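# Flip the grey finned box onto its fins

## Task

Turn the grey finned box upside down in roughly the spot it occupies now, so that it ends up resting flat on its fins with its feet pointing upward.

## Robot and tools

Robot: two arms, left_arm and right_arm, each ending in a two-finger parallel gripper. In the scene frame the origin is at table height, midway between the nominal arm bases; +z is up, +x points out over the table, and left_arm sits on the +y side. The names do not match image sides. Measured bases: left_arm root at (+0.026, +0.257, +0.013) m, right_arm root at (+0.001, -0.338, +0.037) m, each turned only slightly about z. A camera stand is fixed to the floor behind the arms.

Frames: each arm's reported hand pose, velocities and targets are in that arm's own base frame; the table is described in the scene frame. Motion offsets run along that arm's base axes, and rotations pivot about the arm's Hand target position. The gripper's fingers point along its +z and open and close along its y. end_effector_position is the spot between the pads, about 1 cm short of the fingertips. Printed poses may be off by a few cm, more at long reach.

The 14-number row: one flat list covering both arms: dx, dy, dz, rx, ry, rz, opening for left_arm, then the same seven for right_arm. Each number lies in [-1, 1]. The first six are an offset (not a pose) from that arm's Hand target as it stood when the action or move began; 1.0 equals 0.6 m for dx/dy/dz or 180 degrees for the rotation vector rx/ry/rz. Opening is absolute: +1 fully open (0.094 m), -1 closed. Six zeros means no new pose for that arm, but its opening number is always a real command, so resend the current value to keep the grip. Per control step the commanded orientation is clipped to 40 degrees from the measured one.

execute_actions(actions, cameras): actions is a list of actions; each action is a table of up to 15 rows, one row per 1/30 s step, with a short table repeating its final row to fill 15 steps. Every row in an action counts from the action's starting Hand target, not the previous row, and repeating an offset in a new action moves further. An empty actions list returns the state plus all camera images. cameras: list of names, ["all"], or [].

move(target, speed, blend, opening_speed, grip_force, blocking, cameras): straight-line path toward target, either one 14-number row or a list of up to 15 rows; all rows are offsets from the same starting Hand targets. speed is the path top speed in m/s, 0.002 to 4.3 (default 0.25), turning at up to twice that in rad/s; one value or one per target. blend, in m, rounds corners between list targets (0 = stop at each). opening_speed, 0.2 or more per second on the -1..+1 scale, ramps the fingers. grip_force, 10 to 50 N per pad (one value or one per arm), persists until changed; lower values close slowly. blocking=false returns after about 0.5 s while the move continues. All paths finish together and stop after 10 s at most. Moves do not avoid obstacles or the other arm; grippers lag and overshoot more when fast or stretched out. Keep paths away from an arm's own base or its elbow may swing round.

wait(seconds 0 to 3600) lets time pass with no new commands; stop() brakes a running move; zoom_image(camera, region [x0, y0, x1, y1] in pixels, at most 504 by 504) enlarges part of the latest image of that camera; read_manual(section) only returns licence texts; finished_scene(scene) ends the current scene with its number and cannot be undone.

Cameras: cam_head_left, cam_head_right, cam_high, cam_low, cam_left_wrist, cam_right_wrist, all 672x504 (wrist ones are fisheye).

Results: end_effector_position (m) and end_effector_quat_wxyz per arm; Hand target, the last commanded pose after clipping, from which the next offsets count; the gripper often rests a few cm short of it, and a fresh execute_actions with zero offsets re-requests it. Tool commands lists current gripper commands. grip_measured is finger opening on the command scale (reads slightly wide when empty, slightly narrow on a squeezed part); grip_effort_nm is the gripper motor effort (negative = closing), not pad force. Joint velocities may read within noise; Joint torques are raw drive outputs with offsets (numbers 3 and 4 wrap at ±28 N m). The move: line tells how it ended: done (at rest within 10 mm and 2 degrees), off_target, moving, held, fault; limits=paced means a pose was clipped, limits=held means steps were withheld. MOTOR HOT warns of heating; an OVER-TEMPERATURE FAULT drops the arm for 30 to 60 s or more.

Avoid: dropping the box or releasing it while it moves, fast hits or hard shoves, contact or squeezing between the two arms (never close one gripper on the other's fingers), strain on wrist camera cables, letting anything leave the table, and long holding at full stretch or pushing into unreachable poses, which heats motors. To end a press against something, command back past the gripper. The box must stay in its final pose once the robot lets go, and occasional outside nudges may disturb loose objects.

Each tool is called as name([rows], argument=value, ...), one row to a line, values as JSON.

## Session

execute_actions(actions=[])

Scene clock: 0.00 s.
left_arm: end_effector_position=(+0.1931, +0.1166, +0.2043) grip_measured=+1.000 grip_effort_nm=n/a end_effector_quat_wxyz=(+0.166, +0.347, +0.922, -0.036) | right_arm: end_effector_position=(+0.3781, +0.0843, +0.3234) grip_measured=+1.000 grip_effort_nm=n/a end_effector_quat_wxyz=(+0.362, -0.083, +0.896, +0.245)
Joint positions: left_arm=[0.802 0.841 0.799 -1.459 0.335 1.51 0.094] | right_arm=[-0.008 0.898 0.937 -0.836 -0.528 0.028 0.094]
Joint velocities: within noise
Joint torques (N m): no reading
Heat: left arm: hottest elbow 33 °C; right arm: hottest waist 32 °C.
Hand target: left_arm +0.1969, +0.1206, +0.2129; +0.170, +0.349, +0.921, -0.026 | right_arm +0.3827, +0.0842, +0.3408; +0.378, -0.087, +0.889, +0.243
Tool commands: left_gripper/opening=+1.0 right_gripper/opening=+1.0

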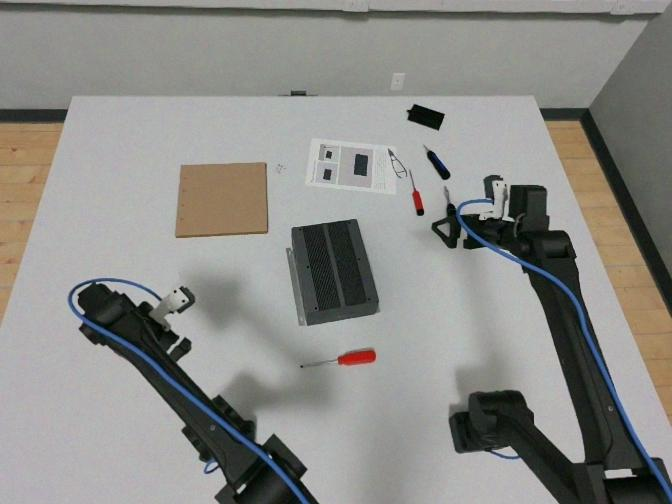

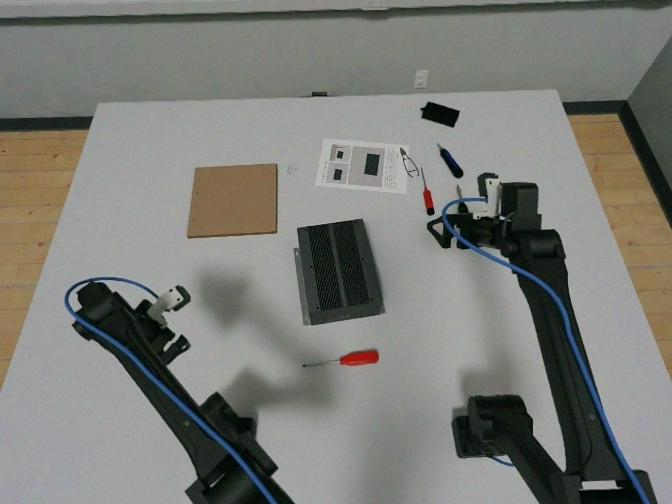

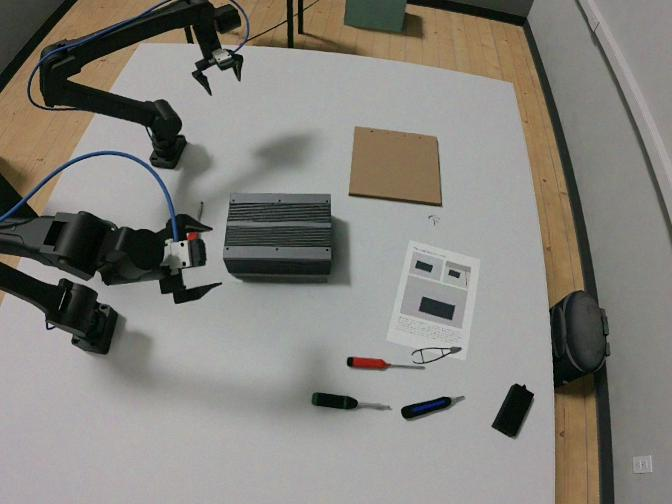

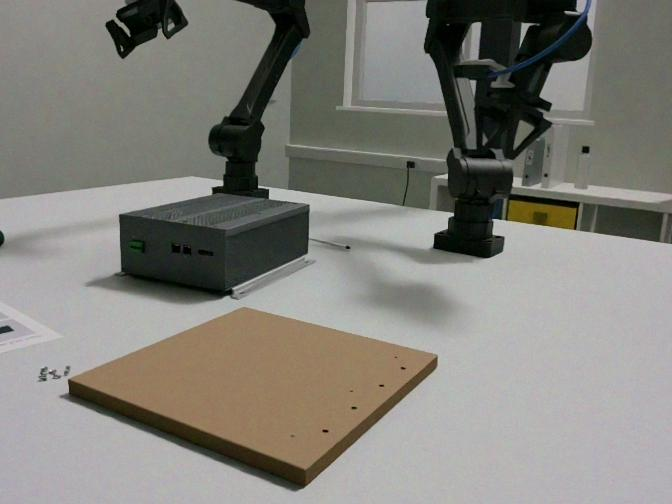

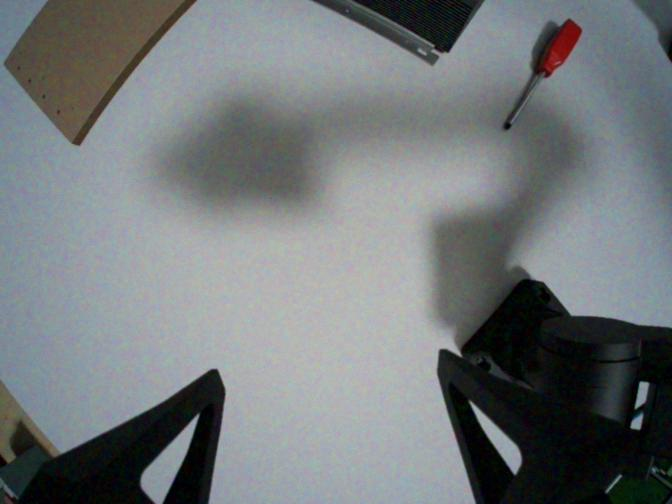

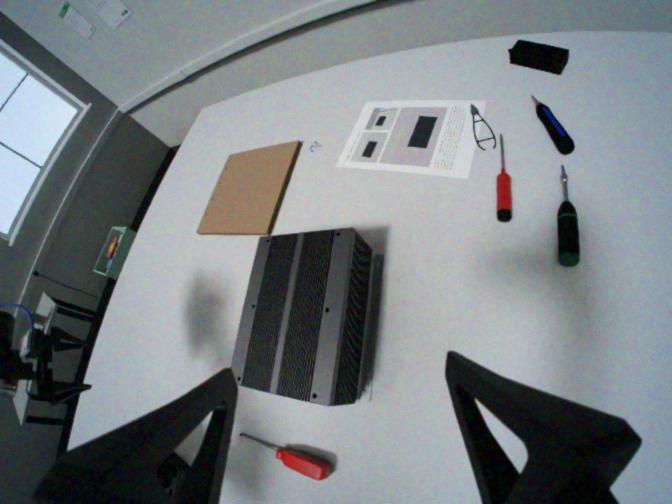

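zoom_image(camera="cam_head_left", region=[260, 190, 420, 390])

zoom_image(camera="cam_low", region=[100, 170, 360, 320])

zoom_image(camera="cam_right_wrist", region=[210, 200, 430, 420])

zoom_image(camera="cam_high", region=[190, 170, 360, 310])

Scaled by 2.520.

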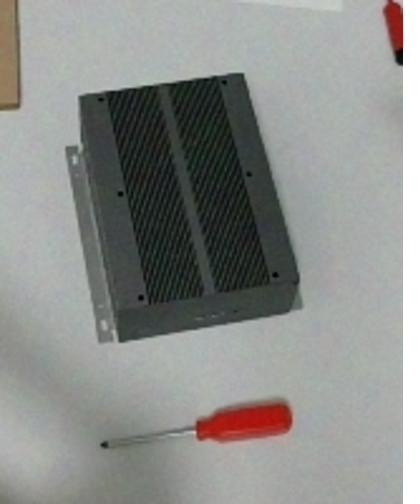

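Scaled by 1.938.

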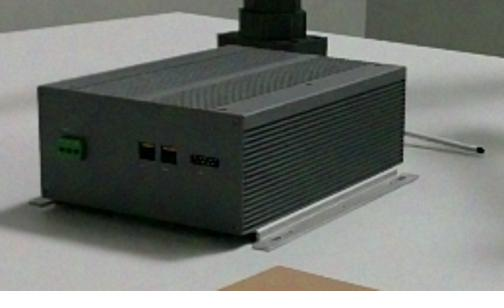

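Scaled by 2.291 from the camera's image (finer frame: 960x720).

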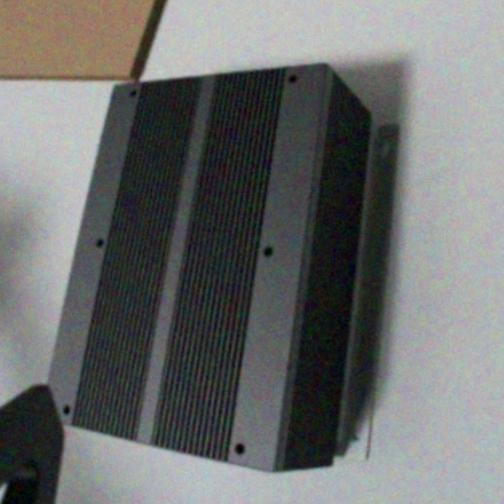

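Scaled by 2.965.

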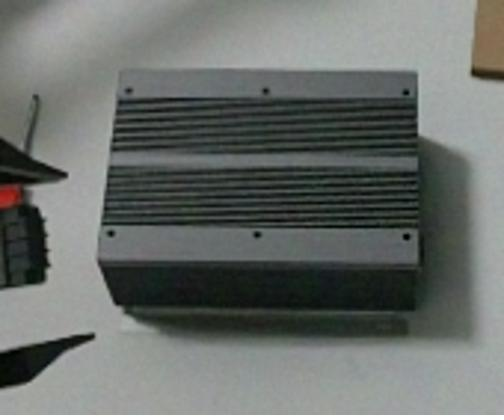

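zoom_image(camera="cam_low", region=[105, 230, 255, 310])

zoom_image(camera="cam_low", region=[210, 190, 360, 310])

zoom_image(camera="cam_head_right", region=[280, 200, 400, 340])

Scaled by 3.360.

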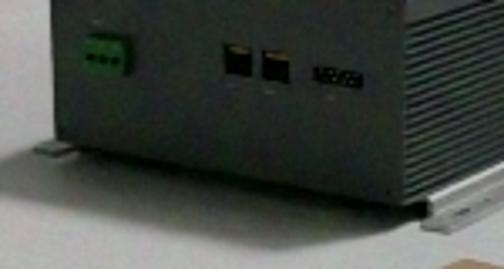

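Scaled by 3.360.

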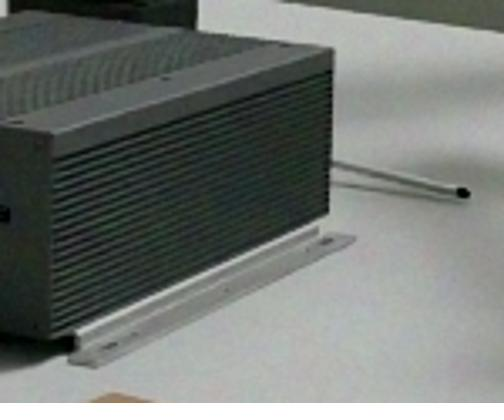

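Scaled by 3.600.

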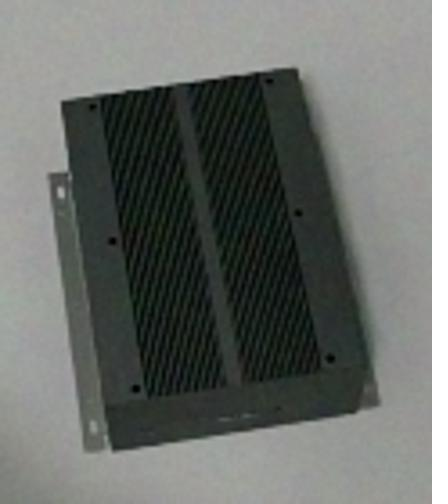

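move(target=[0,0,0,0,0,0,1,-0.288,0.318,-0.30,0.3079,0.0726,-0.3235,1], cameras=["cam_right_wrist","cam_head_left"])

Scene clock: 45.97 s.
left_arm: end_effector_position=(+0.1931, +0.1166, +0.2043) grip_measured=+1.000 grip_effort_nm=0.02 end_effector_quat_wxyz=(+0.166, +0.347, +0.922, -0.036) | right_arm: end_effector_position=(+0.2134, +0.2692, +0.1586) grip_measured=+1.000 grip_effort_nm=-0.01 end_effector_quat_wxyz=(+0.360, +0.478, +0.670, +0.440)
Joint positions: left_arm=[0.802 0.841 0.799 -1.459 0.335 1.51 0.094] | right_arm=[1.329 0.953 0.362 -0.072 0.957 2.072 0.094]
Joint torques (N m): left_arm=[-0.73 -0.97 10.28 0.77 0.37 -0.21] | right_arm=[0.73 -1.2 7.6 2.29 0.58 0]
Heat: left arm: hottest elbow 38 °C; right arm: hottest elbow 41 °C.
Hand target: left_arm +0.1969, +0.1206, +0.2129; +0.170, +0.349, +0.921, -0.026 | right_arm +0.2098, +0.2751, +0.1607; +0.346, +0.542, +0.646, +0.412
Off the commanded pose: left_arm 0.010 m, 1 deg | right_arm 0.007 m, 9 deg.
joint sent to its limit (right arm) — joint 6 (wrist roll), upper limit. The joint targets are off in orientation, not in position.
move: off_target (right_arm)
Images, in order (width x height): cam_head_left 672x504, cam_right_wrist 672x504.

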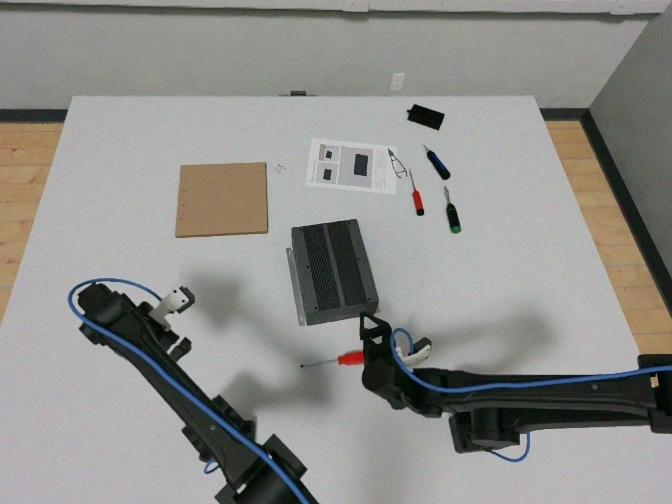

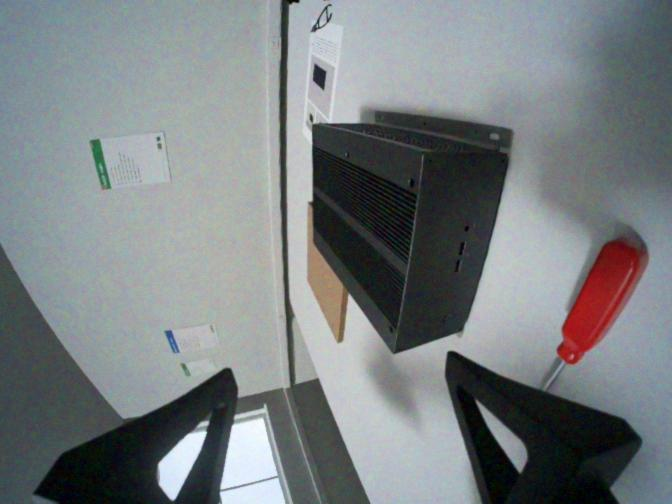

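zoom_image(camera="cam_right_wrist", region=[300, 100, 520, 360])

Scaled by 1.938 from the camera's image (finer frame: 960x720).

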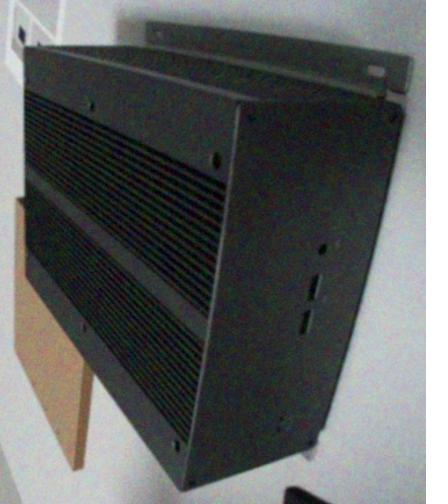

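move([
  [0,0,0,0,0,0,1,0,0,0.03,-0.446,-0.0787,0.2113,1],
  [0,0,0,0,0,0,1,-0.033,0.0048,-0.168,-0.909,-0.1439,0.3804,1],
], speed=0.3, cameras=["cam_right_wrist","cam_low"])

Scene clock: 151.97 s.
left_arm: end_effector_position=(+0.1931, +0.1166, +0.2043) grip_measured=+1.000 grip_effort_nm=0.02 end_effector_quat_wxyz=(+0.166, +0.347, +0.922, -0.036) | right_arm: end_effector_position=(+0.1933, +0.2739, +0.0600) grip_measured=+1.000 grip_effort_nm=-0.01 end_effector_quat_wxyz=(-0.428, +0.615, -0.542, +0.380)
Joint positions: left_arm=[0.802 0.841 0.799 -1.459 0.335 1.51 0.094] | right_arm=[1.45 1.411 0.35 0.071 1.146 -0.627 0.094]
Joint velocities: left_arm=[-0.044 0.005 0.022 -0.007 -0.037 -0.051 0] | right_arm=[within noise]
Joint torques (N m): left_arm=[-0.73 -1.14 10.25 0.7 0.37 -0.2] | right_arm=[0.79 -4.54 4.51 1.89 0.5 -0.06]
Heat: left arm: hottest elbow 41 °C; right arm: hottest elbow 37 °C.
Hand target: left_arm +0.1969, +0.1206, +0.2129; +0.170, +0.349, +0.921, -0.026 | right_arm +0.1899, +0.2779, +0.0599; -0.433, +0.618, -0.537, +0.377
Off the commanded pose: left_arm 0.010 m, 1 deg | right_arm 0.005 m, 1 deg.
move: done
Images, in order (width x height): cam_low 672x504, cam_right_wrist 672x504.

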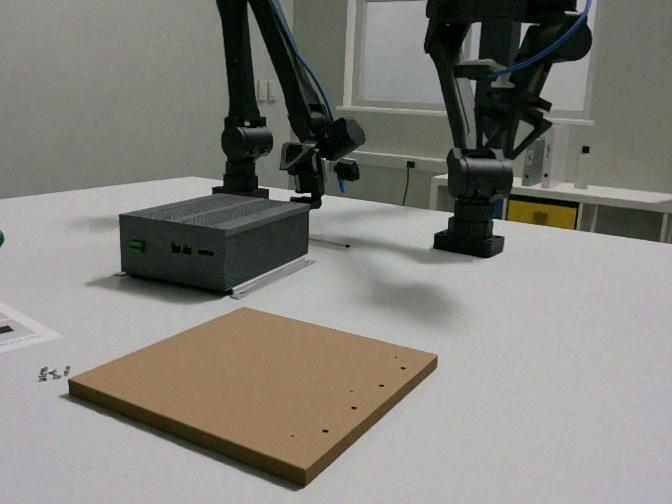

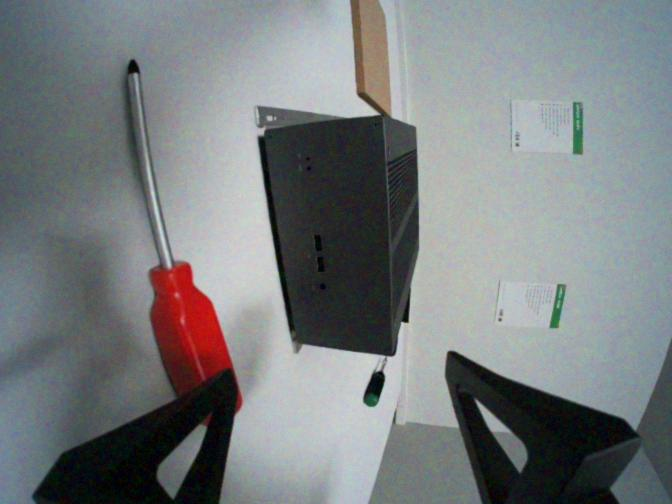

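zoom_image(camera="cam_right_wrist", region=[240, 90, 440, 380])

Scaled by 1.738 from the camera's image (finer frame: 960x720).

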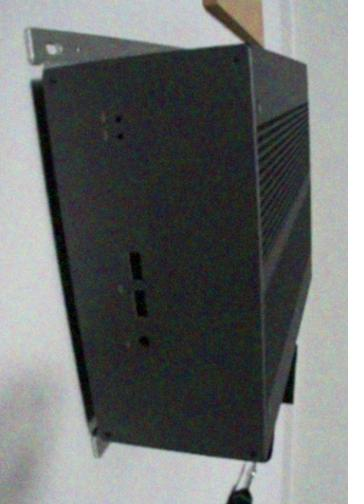

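move(target=[0,0,0,0,0,0,1,0.0085,-0.0165,0.12,-0.0269,0.3888,-0.0389,0.3], cameras=["cam_right_wrist"])

Scene clock: 288.70 s.
left_arm: end_effector_position=(+0.1931, +0.1166, +0.2043) grip_measured=+1.000 grip_effort_nm=0.02 end_effector_quat_wxyz=(+0.166, +0.347, +0.922, -0.036) | right_arm: end_effector_position=(+0.1834, +0.2567, +0.1183) grip_measured=+0.302 grip_effort_nm=-0.10 end_effector_quat_wxyz=(+0.014, +0.707, -0.707, +0.004)
Joint positions: left_arm=[0.802 0.841 0.799 -1.459 0.335 1.51 0.094] | right_arm=[0.954 1.257 0.866 -1.209 0.003 -0.617 0.061]
Joint torques (N m): left_arm=[-0.79 -1.14 10.26 0.72 0.38 -0.2] | right_arm=[-1.2 -5.48 10.59 0.13 -0.3 -0.13]
Heat: left arm: hottest elbow 43 °C; right arm: hottest elbow 34 °C.
Hand target: left_arm +0.1969, +0.1206, +0.2129; +0.170, +0.349, +0.921, -0.026 | right_arm +0.1950, +0.2680, +0.1319; +0.000, +0.707, -0.707, -0.001
Off the commanded pose: left_arm 0.010 m, 1 deg | right_arm 0.021 m, 2 deg.
move: off_target (right_arm)

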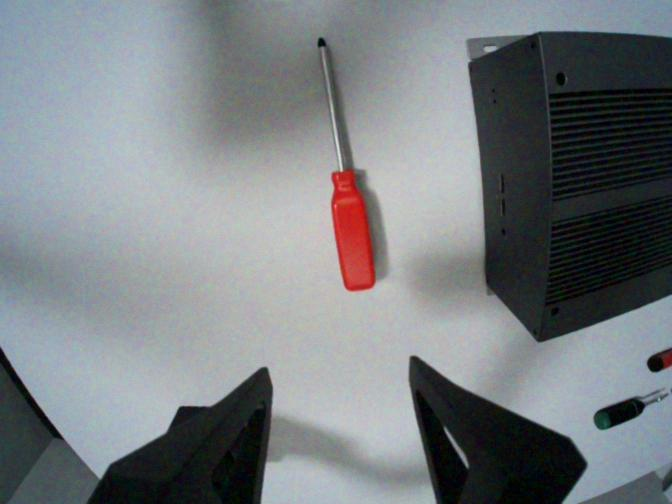

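move(target=[0,0,0,0,0,0,1,0.0117,0.003,-0.175,0,0,0.02,0.3], cameras=["cam_right_wrist"])

Scene clock: 307.00 s.
left_arm: end_effector_position=(+0.1931, +0.1166, +0.2043) grip_measured=+1.000 grip_effort_nm=0.02 end_effector_quat_wxyz=(+0.166, +0.347, +0.922, -0.036) | right_arm: end_effector_position=(+0.1936, +0.2654, +0.0225) grip_measured=+0.302 grip_effort_nm=-0.09 end_effector_quat_wxyz=(+0.012, +0.730, -0.683, +0.003)
Joint positions: left_arm=[0.802 0.841 0.799 -1.459 0.335 1.51 0.094] | right_arm=[0.943 1.444 0.75 -0.902 0.003 -0.693 0.061]
Joint torques (N m): left_arm=[-0.73 -1.14 10.21 0.69 0.37 -0.2] | right_arm=[-1.55 -7.88 6.9 0.8 -0.23 -0.18]
Heat: left arm: hottest elbow 43 °C; right arm: hottest elbow 36 °C.
Hand target: left_arm +0.1969, +0.1206, +0.2129; +0.170, +0.349, +0.921, -0.026 | right_arm +0.2021, +0.2698, +0.0269; +0.000, +0.729, -0.685, -0.001
Off the commanded pose: left_arm 0.010 m, 1 deg | right_arm 0.010 m, 1 deg.
move: done

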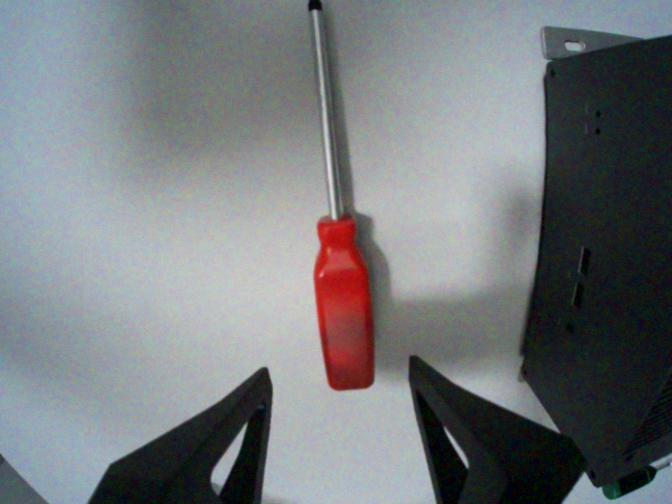

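move(target=[0,0,0,0,0,0,1,0.007,0,-0.06,0,0,0,0.3], speed=0.12, cameras=["cam_right_wrist"])

Scene clock: 314.83 s.
left_arm: end_effector_position=(+0.1931, +0.1166, +0.2043) grip_measured=+1.000 grip_effort_nm=0.02 end_effector_quat_wxyz=(+0.166, +0.347, +0.922, -0.036) | right_arm: end_effector_position=(+0.1994, +0.2675, -0.0105) grip_measured=+0.302 grip_effort_nm=-0.09 end_effector_quat_wxyz=(+0.008, +0.730, -0.683, +0.002)
Joint positions: left_arm=[0.802 0.841 0.799 -1.459 0.335 1.51 0.094] | right_arm=[0.933 1.525 0.723 -0.786 0.003 -0.704 0.061]
Joint torques (N m): left_arm=[-0.91 -1.08 10.25 0.7 0.37 -0.2] | right_arm=[-1.61 -8.7 5.82 0.81 -0.22 -0.13]
Heat: left arm: hottest elbow 43 °C; right arm: hottest elbow 36 °C.
Hand target: left_arm +0.1969, +0.1206, +0.2129; +0.170, +0.349, +0.921, -0.026 | right_arm +0.2063, +0.2697, -0.0092; +0.000, +0.729, -0.685, -0.001
Off the commanded pose: left_arm 0.010 m, 1 deg | right_arm 0.007 m, 1 deg.
move: done

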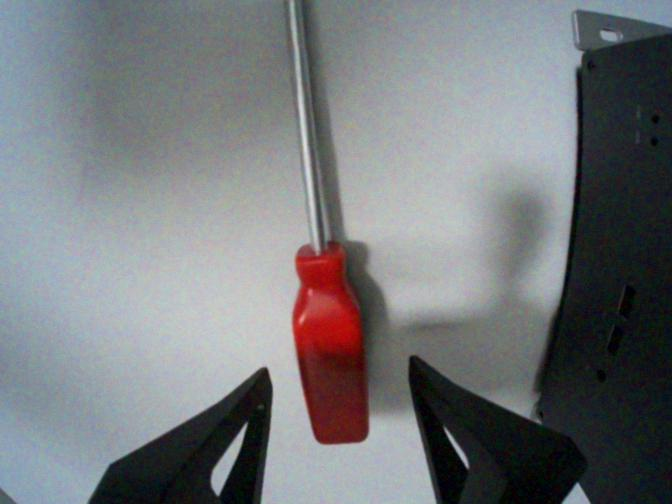

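move(target=[0,0,0,0,0,0,1,0,0,0,0,0,0,-0.8], grip_force=20, cameras=["cam_right_wrist"])

Scene clock: 323.33 s.
left_arm: end_effector_position=(+0.1931, +0.1166, +0.2043) grip_measured=+1.000 grip_effort_nm=0.02 end_effector_quat_wxyz=(+0.166, +0.347, +0.922, -0.036) | right_arm: end_effector_position=(+0.1993, +0.2675, -0.0105) grip_measured=-0.382 grip_effort_nm=-0.46 end_effector_quat_wxyz=(+0.008, +0.730, -0.683, +0.002)
Joint positions: left_arm=[0.802 0.841 0.799 -1.459 0.335 1.51 0.094] | right_arm=[0.933 1.525 0.723 -0.786 0.002 -0.704 0.029]
Joint torques (N m): left_arm=[-0.67 -1.2 10.29 0.76 0.37 -0.2] | right_arm=[-2.32 -8.53 5.74 0.83 -0.2 -0.11]
Heat: left arm: hottest elbow 43 °C; right arm: hottest elbow 36 °C.
Hand target: left_arm +0.1969, +0.1206, +0.2129; +0.170, +0.349, +0.921, -0.026 | right_arm +0.2063, +0.2697, -0.0092; +0.000, +0.729, -0.685, -0.001
Off the commanded pose: left_arm 0.010 m, 1 deg | right_arm 0.007 m, 1 deg.
grip_force (N): 20, 20
move: done

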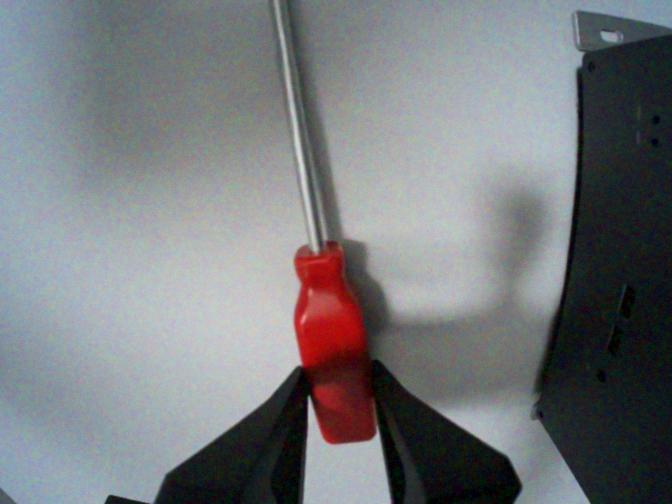

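move([
  [0,0,0,0,0,0,1,0,0,0.09,0,0,0,-0.8],
  [0,0,0,0,0,0,1,0.0145,-0.283,0.09,0,0,0,-0.8],
  [0,0,0,0,0,0,1,0.14,-0.483,0.09,0,0,0,-0.8],
  [0,0,0,0,0,0,1,0.14,-0.483,0.018,0,0,0,-0.8],
], blend=[0.02,0.05,0.02,0], cameras=["cam_right_wrist"])

Scene clock: 339.90 s.
left_arm: end_effector_position=(+0.1931, +0.1166, +0.2043) grip_measured=+1.000 grip_effort_nm=0.02 end_effector_quat_wxyz=(+0.166, +0.347, +0.922, -0.036) | right_arm: end_effector_position=(+0.2819, -0.0172, -0.0020) grip_measured=-0.384 grip_effort_nm=-0.48 end_effector_quat_wxyz=(+0.010, +0.728, -0.685, -0.008)
Joint positions: left_arm=[0.802 0.841 0.799 -1.459 0.335 1.51 0.094] | right_arm=[-0.056 1.382 0.6 -0.812 0.005 -1.687 0.029]
Joint torques (N m): left_arm=[-0.85 -1.14 10.25 0.7 0.38 -0.2] | right_arm=[-1.38 -6.18 6.34 0.84 -0.31 -0.15]
Heat: left arm: hottest elbow 43 °C; right arm: hottest elbow 36 °C.
Hand target: left_arm +0.1969, +0.1206, +0.2129; +0.170, +0.349, +0.921, -0.026 | right_arm +0.2902, -0.0200, +0.0016; +0.000, +0.729, -0.685, -0.001
Off the commanded pose: left_arm 0.010 m, 1 deg | right_arm 0.010 m, 1 deg.
grip_force (N): 20, 20
move: done

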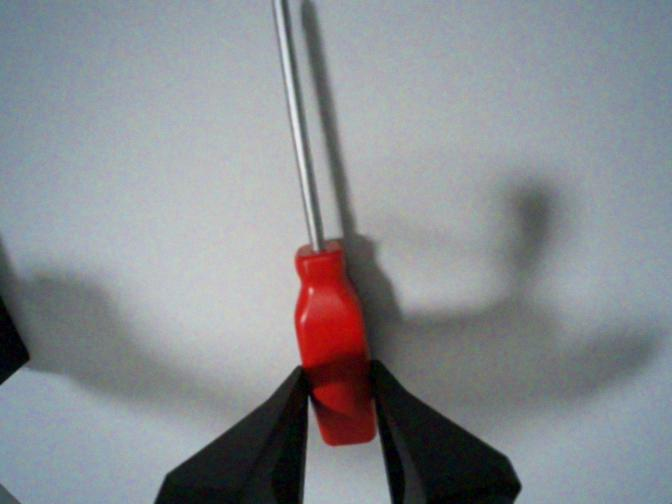

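Lower ~8 mm, then open.

move([
  [0,0,0,0,0,0,1,0,0,-0.016,0,0,0,-0.8],
  [0,0,0,0,0,0,1,0,0,-0.016,0,0,0,0.2],
], speed=0.06, cameras=["cam_right_wrist"])

Scene clock: 343.90 s.
left_arm: end_effector_position=(+0.1931, +0.1166, +0.2043) grip_measured=+1.000 grip_effort_nm=0.02 end_effector_quat_wxyz=(+0.166, +0.347, +0.922, -0.036) | right_arm: end_effector_position=(+0.2870, -0.0173, -0.0076) grip_measured=+0.198 grip_effort_nm=0.08 end_effector_quat_wxyz=(+0.005, +0.728, -0.685, -0.002)
Joint positions: left_arm=[0.802 0.841 0.799 -1.459 0.335 1.51 0.094] | right_arm=[-0.056 1.401 0.597 -0.777 0.004 -1.688 0.056]
Joint torques (N m): left_arm=[-0.79 -1.14 10.26 0.73 0.38 -0.2] | right_arm=[-1.2 -5.83 5.52 0.7 -0.32 -0.12]
Heat: left arm: hottest elbow 43 °C; right arm: hottest elbow 36 °C.
Hand target: left_arm +0.1969, +0.1206, +0.2129; +0.170, +0.349, +0.921, -0.026 | right_arm +0.2903, -0.0200, -0.0080; +0.000, +0.729, -0.685, -0.001
Off the commanded pose: left_arm 0.010 m, 1 deg | right_arm 0.004 m, 0 deg.
grip_force (N): 20, 20
move: done

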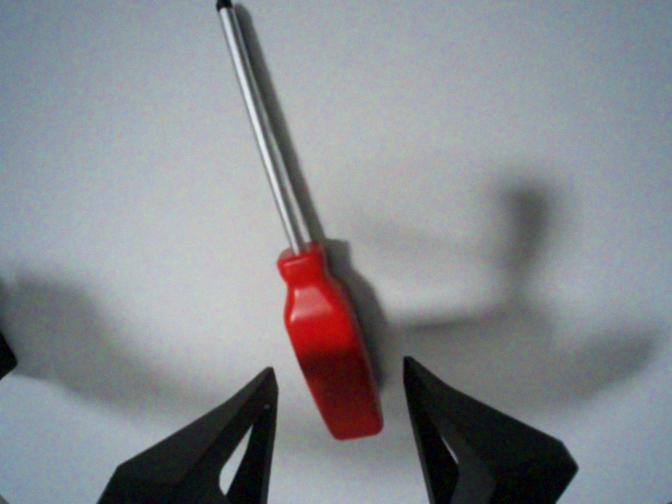

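move([
  [0,0,0,0,0,0,1,-0.02,0,0.3,0,0,0,0.2],
  [0,0,0,0,0,0,1,-0.1505,0.508,0.213,0.0399,-0.3985,0.021,1],
  [0,0,0,0,0,0,1,-0.0548,0.52,0.113,0.0399,-0.3985,0.021,1],
], grip_force=50, blend=[0.05,0.02,0], cameras=["cam_right_wrist","cam_head_left"])

Scene clock: 368.37 s.
left_arm: end_effector_position=(+0.1931, +0.1166, +0.2043) grip_measured=+1.000 grip_effort_nm=0.02 end_effector_quat_wxyz=(+0.166, +0.347, +0.922, -0.036) | right_arm: end_effector_position=(+0.2537, +0.2937, +0.0611) grip_measured=+0.998 grip_effort_nm=0.08 end_effector_quat_wxyz=(-0.444, +0.613, -0.529, +0.384)
Joint positions: left_arm=[0.802 0.841 0.799 -1.459 0.335 1.51 0.094] | right_arm=[1.25 1.538 0.363 0.545 1.014 -1.017 0.094]
Joint torques (N m): left_arm=[-0.85 -1.14 10.26 0.73 0.37 -0.2] | right_arm=[-1.67 -5.48 3.84 2.43 0.16 -0.1]
Heat: left arm: hottest elbow 43 °C; right arm: hottest elbow 36 °C.
Hand target: left_arm +0.1969, +0.1206, +0.2129; +0.170, +0.349, +0.921, -0.026 | right_arm +0.2575, +0.2920, +0.0598; -0.443, +0.610, -0.531, +0.386
Off the commanded pose: left_arm 0.010 m, 1 deg | right_arm 0.004 m, 0 deg.
move: done; blend cut to 0 m at target 2; target 2's new opening was sent with right_arm's hand 0.012 m and 1 deg from that target
Images, in order (width x height): cam_head_left 672x504, cam_right_wrist 672x504.

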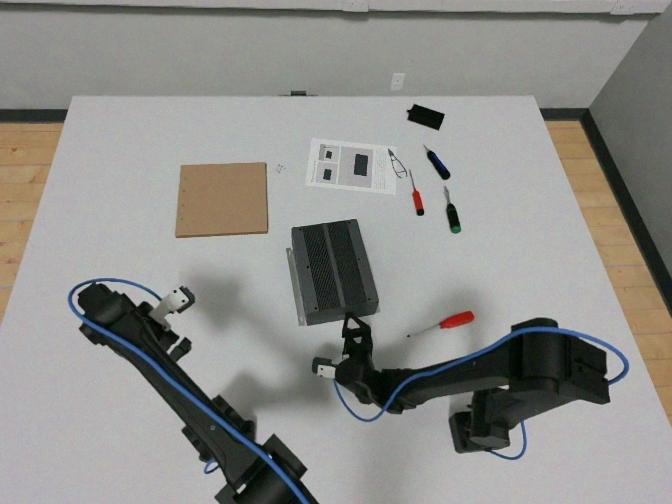

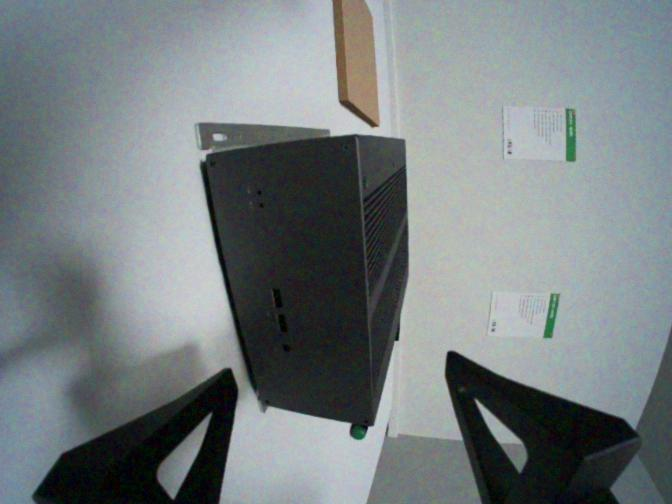

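move(target=[0,0,0,0,0,0,1,0.0525,0.02,-0.0518,0,0,0,1], speed=0.08, cameras=["cam_right_wrist","cam_low"])

Scene clock: 392.07 s.
left_arm: end_effector_position=(+0.1931, +0.1166, +0.2043) grip_measured=+1.000 grip_effort_nm=0.02 end_effector_quat_wxyz=(+0.166, +0.347, +0.922, -0.036) | right_arm: end_effector_position=(+0.2808, +0.2975, +0.0244) grip_measured=+0.998 grip_effort_nm=0.08 end_effector_quat_wxyz=(-0.435, +0.619, -0.527, +0.386)
Joint positions: left_arm=[0.802 0.841 0.799 -1.459 0.335 1.51 0.094] | right_arm=[1.167 1.732 0.392 0.757 0.945 -1.1 0.094]
Joint torques (N m): left_arm=[-0.79 -1.2 10.24 0.7 0.37 -0.2] | right_arm=[-1.9 -8.06 4.23 2.45 0.12 0.02]
Heat: left arm: hottest elbow 43 °C; right arm: hottest elbow 35 °C.
Hand target: left_arm +0.1969, +0.1206, +0.2129; +0.170, +0.349, +0.921, -0.026 | right_arm +0.2889, +0.3041, +0.0289; -0.443, +0.610, -0.531, +0.386
Off the commanded pose: left_arm 0.010 m, 1 deg | right_arm 0.011 m, 1 deg.
move: off_target (right_arm)
Images, in order (width x height): cam_low 672x504, cam_right_wrist 672x504.

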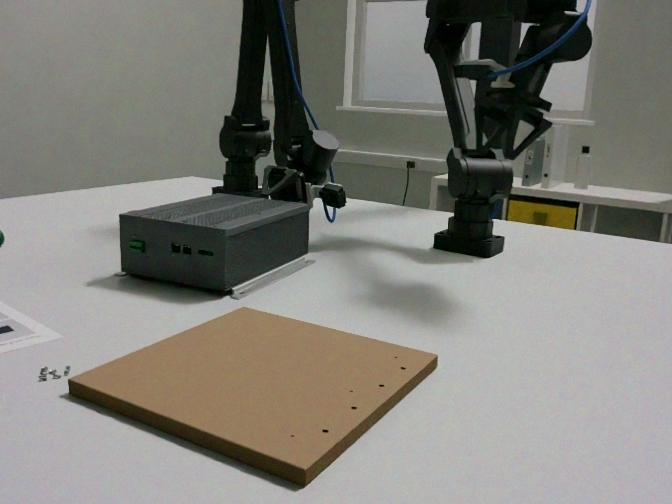

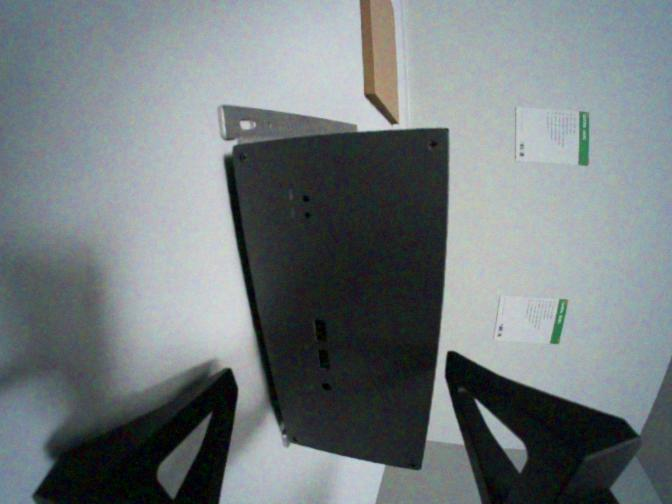

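move(target=[0,0,0,0,0,0,1,0.0348,0.015,0,0,0,0,1], speed=0.05, cameras=["cam_right_wrist"])

Scene clock: 404.80 s.
left_arm: end_effector_position=(+0.1931, +0.1166, +0.2043) grip_measured=+1.000 grip_effort_nm=0.02 end_effector_quat_wxyz=(+0.166, +0.347, +0.922, -0.036) | right_arm: end_effector_position=(+0.3011, +0.3067, +0.0249) grip_measured=+0.998 grip_effort_nm=0.08 end_effector_quat_wxyz=(-0.435, +0.619, -0.528, +0.385)
Joint positions: left_arm=[0.802 0.841 0.799 -1.459 0.335 1.51 0.094] | right_arm=[1.119 1.756 0.434 0.772 0.903 -1.141 0.094]
Joint torques (N m): left_arm=[-0.67 -1.2 10.22 0.68 0.37 -0.2] | right_arm=[-1.49 -8.23 4.52 2.71 0.1 -0.03]
Heat: left arm: hottest elbow 43 °C; right arm: hottest elbow 34 °C.
Hand target: left_arm +0.1969, +0.1206, +0.2129; +0.170, +0.349, +0.921, -0.026 | right_arm +0.3098, +0.3130, +0.0288; -0.443, +0.610, -0.531, +0.386
Off the commanded pose: left_arm 0.010 m, 1 deg | right_arm 0.012 m, 1 deg.
move: off_target (right_arm)

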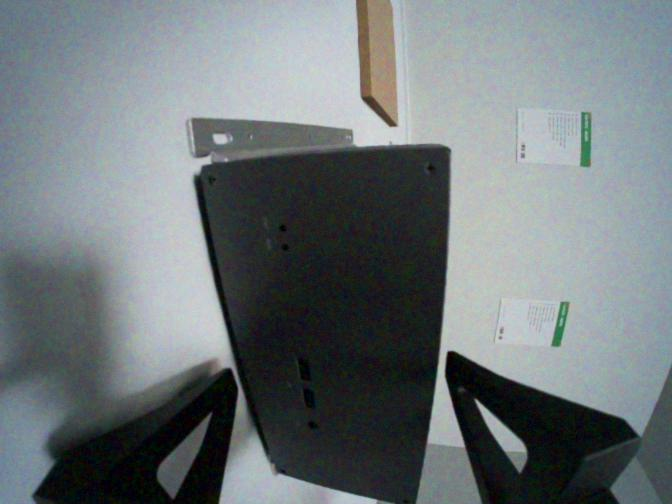

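move(target=[0,0,0,0,0,0,1,0.0237,0.0117,-0.006,0,0,0,1], speed=0.03, cameras=["cam_right_wrist"])

Scene clock: 423.87 s.
left_arm: end_effector_position=(+0.1931, +0.1166, +0.2043) grip_measured=+1.000 grip_effort_nm=0.02 end_effector_quat_wxyz=(+0.166, +0.347, +0.922, -0.036) | right_arm: end_effector_position=(+0.3144, +0.3142, +0.0212) grip_measured=+0.998 grip_effort_nm=0.08 end_effector_quat_wxyz=(-0.436, +0.619, -0.528, +0.385)
Joint positions: left_arm=[0.802 0.841 0.799 -1.459 0.335 1.51 0.094] | right_arm=[1.093 1.789 0.467 0.789 0.879 -1.163 0.094]
Joint torques (N m): left_arm=[-0.91 -0.97 10.26 0.75 0.37 -0.2] | right_arm=[-1.85 -8.18 4.59 2.54 0.07 -0.03]
Heat: left arm: hottest elbow 44 °C; right arm: hottest elbow 34 °C.
Hand target: left_arm +0.1969, +0.1206, +0.2129; +0.170, +0.349, +0.921, -0.026 | right_arm +0.3241, +0.3199, +0.0252; -0.443, +0.610, -0.531, +0.386
Off the commanded pose: left_arm 0.010 m, 1 deg | right_arm 0.012 m, 1 deg.
move: off_target (right_arm)

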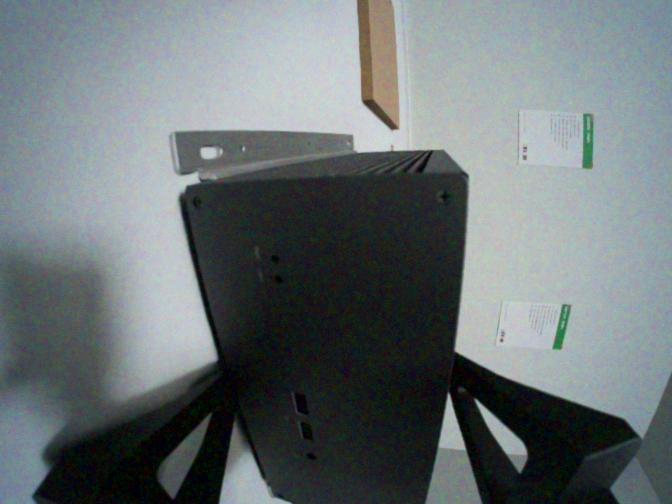

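zoom_image(camera="cam_right_wrist", region=[140, 310, 520, 504])

Scaled by 1.326 from the camera's image (finer frame: 960x720).

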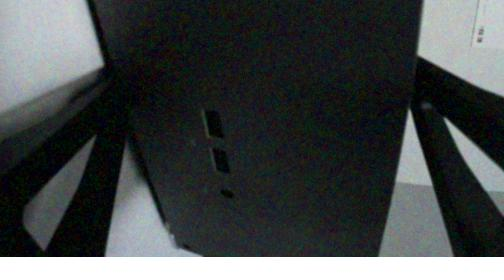

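move(target=[0,0,0,0,0,0,1,0.0132,0.0019,-0.003,0,0,0,1], speed=0.03, cameras=["cam_right_wrist"])

zoom_image(camera="cam_right_wrist", region=[140, 310, 520, 504])

Scene clock: 441.10 s.
left_arm: end_effector_position=(+0.1931, +0.1166, +0.2043) grip_measured=+1.000 grip_effort_nm=0.02 end_effector_quat_wxyz=(+0.166, +0.347, +0.922, -0.036) | right_arm: end_effector_position=(+0.3160, +0.3143, +0.0210) grip_measured=+0.998 grip_effort_nm=0.07 end_effector_quat_wxyz=(-0.436, +0.621, -0.525, +0.385)
Joint positions: left_arm=[0.802 0.841 0.799 -1.459 0.335 1.51 0.094] | right_arm=[1.087 1.792 0.467 0.8 0.871 -1.176 0.094]
Joint torques (N m): left_arm=[-0.73 -1.26 10.25 0.7 0.37 -0.2] | right_arm=[-3.08 -7.3 5.41 2.63 -0.3 -0.05]
Heat: left arm: hottest elbow 44 °C; right arm: hottest elbow 34 °C.
Hand target: left_arm +0.1969, +0.1206, +0.2129; +0.170, +0.349, +0.921, -0.026 | right_arm +0.3320, +0.3211, +0.0234; -0.443, +0.610, -0.531, +0.386
Off the commanded pose: left_arm 0.010 m, 1 deg | right_arm 0.018 m, 2 deg.
move: off_target (right_arm)

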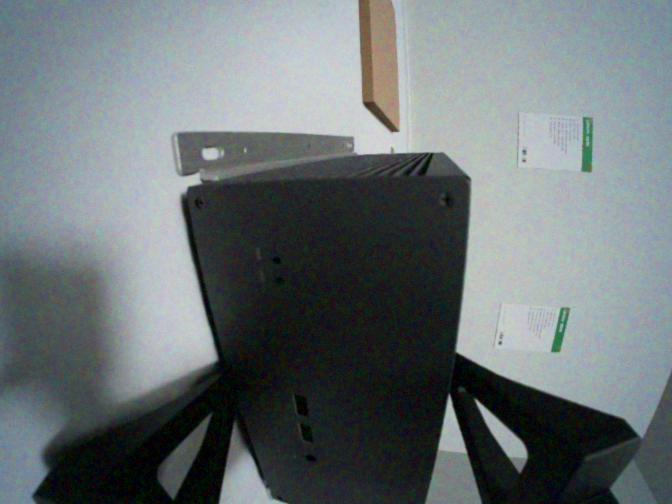

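Scaled by 1.326 from the camera's image (finer frame: 960x720).

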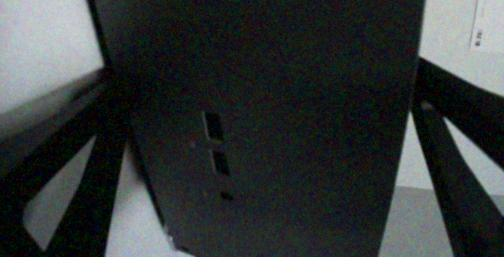

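move(target=[0,0,0,0,0,0,1,0.0,0.0,0.05,0,0,0,1], speed=0.04, cameras=["cam_right_wrist","cam_low"])

Scene clock: 450.10 s.
left_arm: end_effector_position=(+0.1931, +0.1166, +0.2043) grip_measured=+1.000 grip_effort_nm=0.02 end_effector_quat_wxyz=(+0.166, +0.347, +0.922, -0.036) | right_arm: end_effector_position=(+0.3168, +0.3129, +0.0349) grip_measured=+0.999 grip_effort_nm=0.05 end_effector_quat_wxyz=(-0.427, +0.630, -0.523, +0.383)
Joint positions: left_arm=[0.802 0.841 0.799 -1.459 0.335 1.51 0.094] | right_arm=[1.08 1.717 0.467 0.702 0.857 -1.177 0.094]
Joint torques (N m): left_arm=[-0.73 -0.97 10.22 0.69 0.38 -0.2] | right_arm=[-2.14 -10.93 5.9 1.84 0.33 -0.09]
Heat: left arm: hottest elbow 44 °C; right arm: hottest elbow 34 °C.
Hand target: left_arm +0.1969, +0.1206, +0.2129; +0.170, +0.349, +0.921, -0.026 | right_arm +0.3320, +0.3211, +0.0533; -0.443, +0.610, -0.531, +0.386
Off the commanded pose: left_arm 0.010 m, 1 deg | right_arm 0.025 m, 3 deg.
move: off_target (right_arm)
Images, in order (width x height): cam_low 672x504, cam_right_wrist 672x504.

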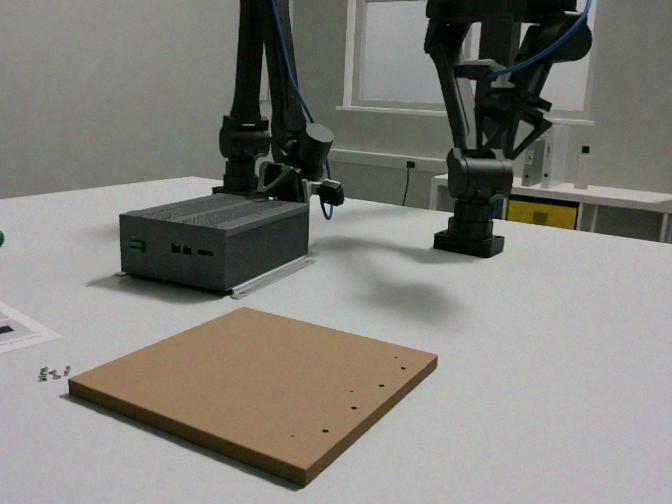

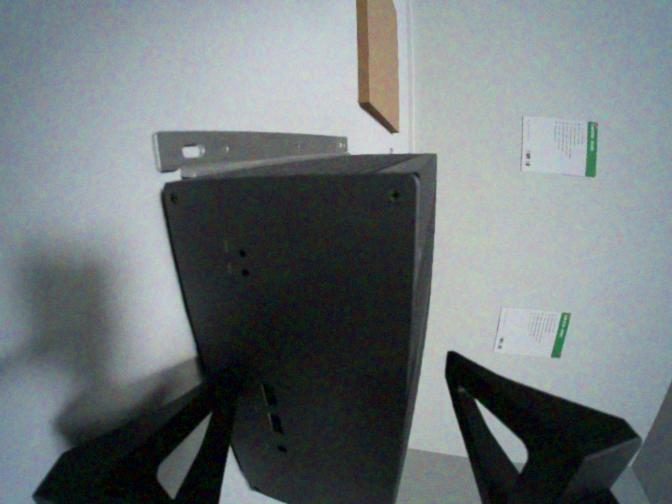

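zoom_image(camera="cam_right_wrist", region=[100, 280, 400, 504])

zoom_image(camera="cam_low", region=[105, 180, 345, 310])

Scaled by 1.680 from the camera's image (finer frame: 960x720).

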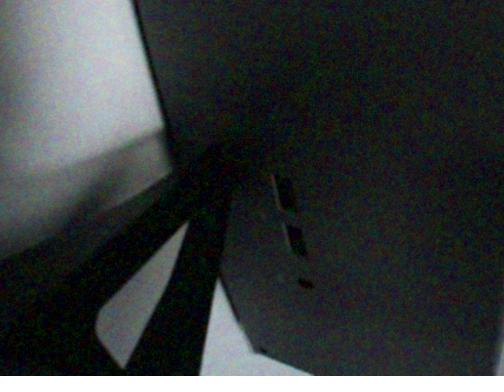

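Scaled by 2.100.

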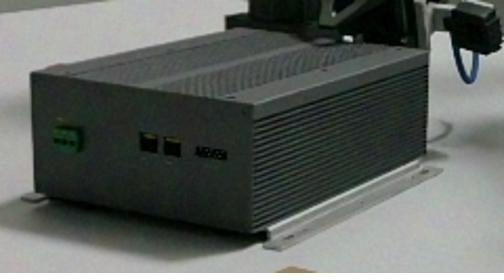

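move([
  [0,0,0,0,0,0,1,-0.042,-0.006,0.0,0,0,0,1],
  [0,0,0,0,0,0,1,-0.042,-0.006,-0.065,0,0,0,1],
], speed=0.05, cameras=["cam_right_wrist","cam_low"])

zoom_image(camera="cam_right_wrist", region=[100, 280, 400, 504])

Scene clock: 496.53 s.
left_arm: end_effector_position=(+0.1931, +0.1166, +0.2043) grip_measured=+1.000 grip_effort_nm=0.02 end_effector_quat_wxyz=(+0.166, +0.347, +0.922, -0.036) | right_arm: end_effector_position=(+0.3111, +0.3145, +0.0203) grip_measured=+0.999 grip_effort_nm=0.04 end_effector_quat_wxyz=(-0.443, +0.606, -0.534, +0.390)
Joint positions: left_arm=[0.802 0.841 0.799 -1.459 0.335 1.51 0.094] | right_arm=[1.109 1.81 0.467 0.821 0.914 -1.143 0.094]
Joint torques (N m): left_arm=[-0.67 -1.08 10.22 0.69 0.37 -0.2] | right_arm=[0.62 -7.53 2.85 2.17 0.18 0.08]
Heat: left arm: hottest elbow 44 °C; right arm: hottest elbow 35 °C.
Hand target: left_arm +0.1969, +0.1206, +0.2129; +0.170, +0.349, +0.921, -0.026 | right_arm +0.3067, +0.3175, +0.0143; -0.443, +0.610, -0.531, +0.386
Off the commanded pose: left_arm 0.010 m, 1 deg | right_arm 0.008 m, 1 deg.
move: done
Images, in order (width x height): cam_low 672x504, cam_right_wrist 672x504.

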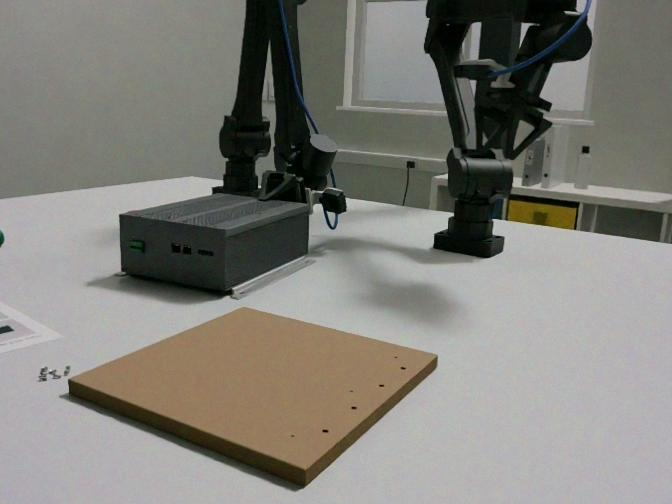

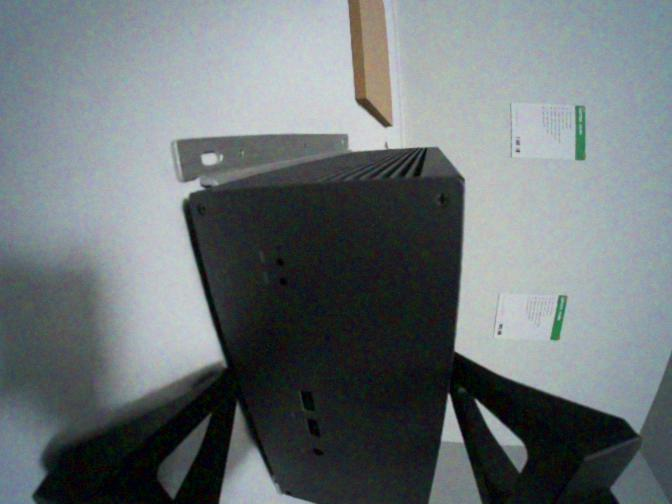

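Scaled by 1.680 from the camera's image (finer frame: 960x720).

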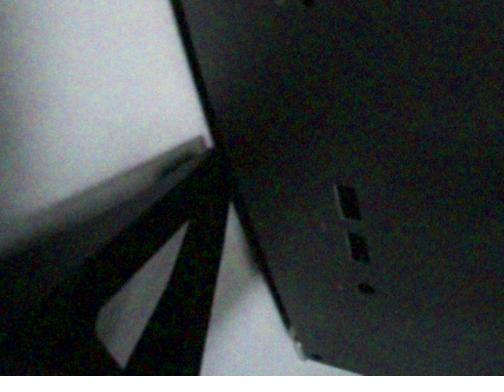

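zoom_image(camera="cam_right_wrist", region=[155, 120, 275, 240])

Scaled by 4.200 from the camera's image (finer frame: 960x720).

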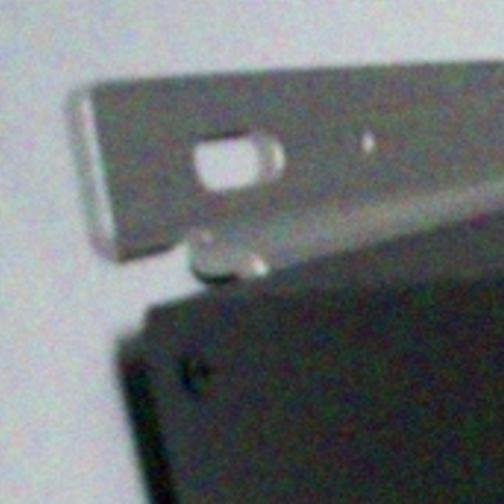

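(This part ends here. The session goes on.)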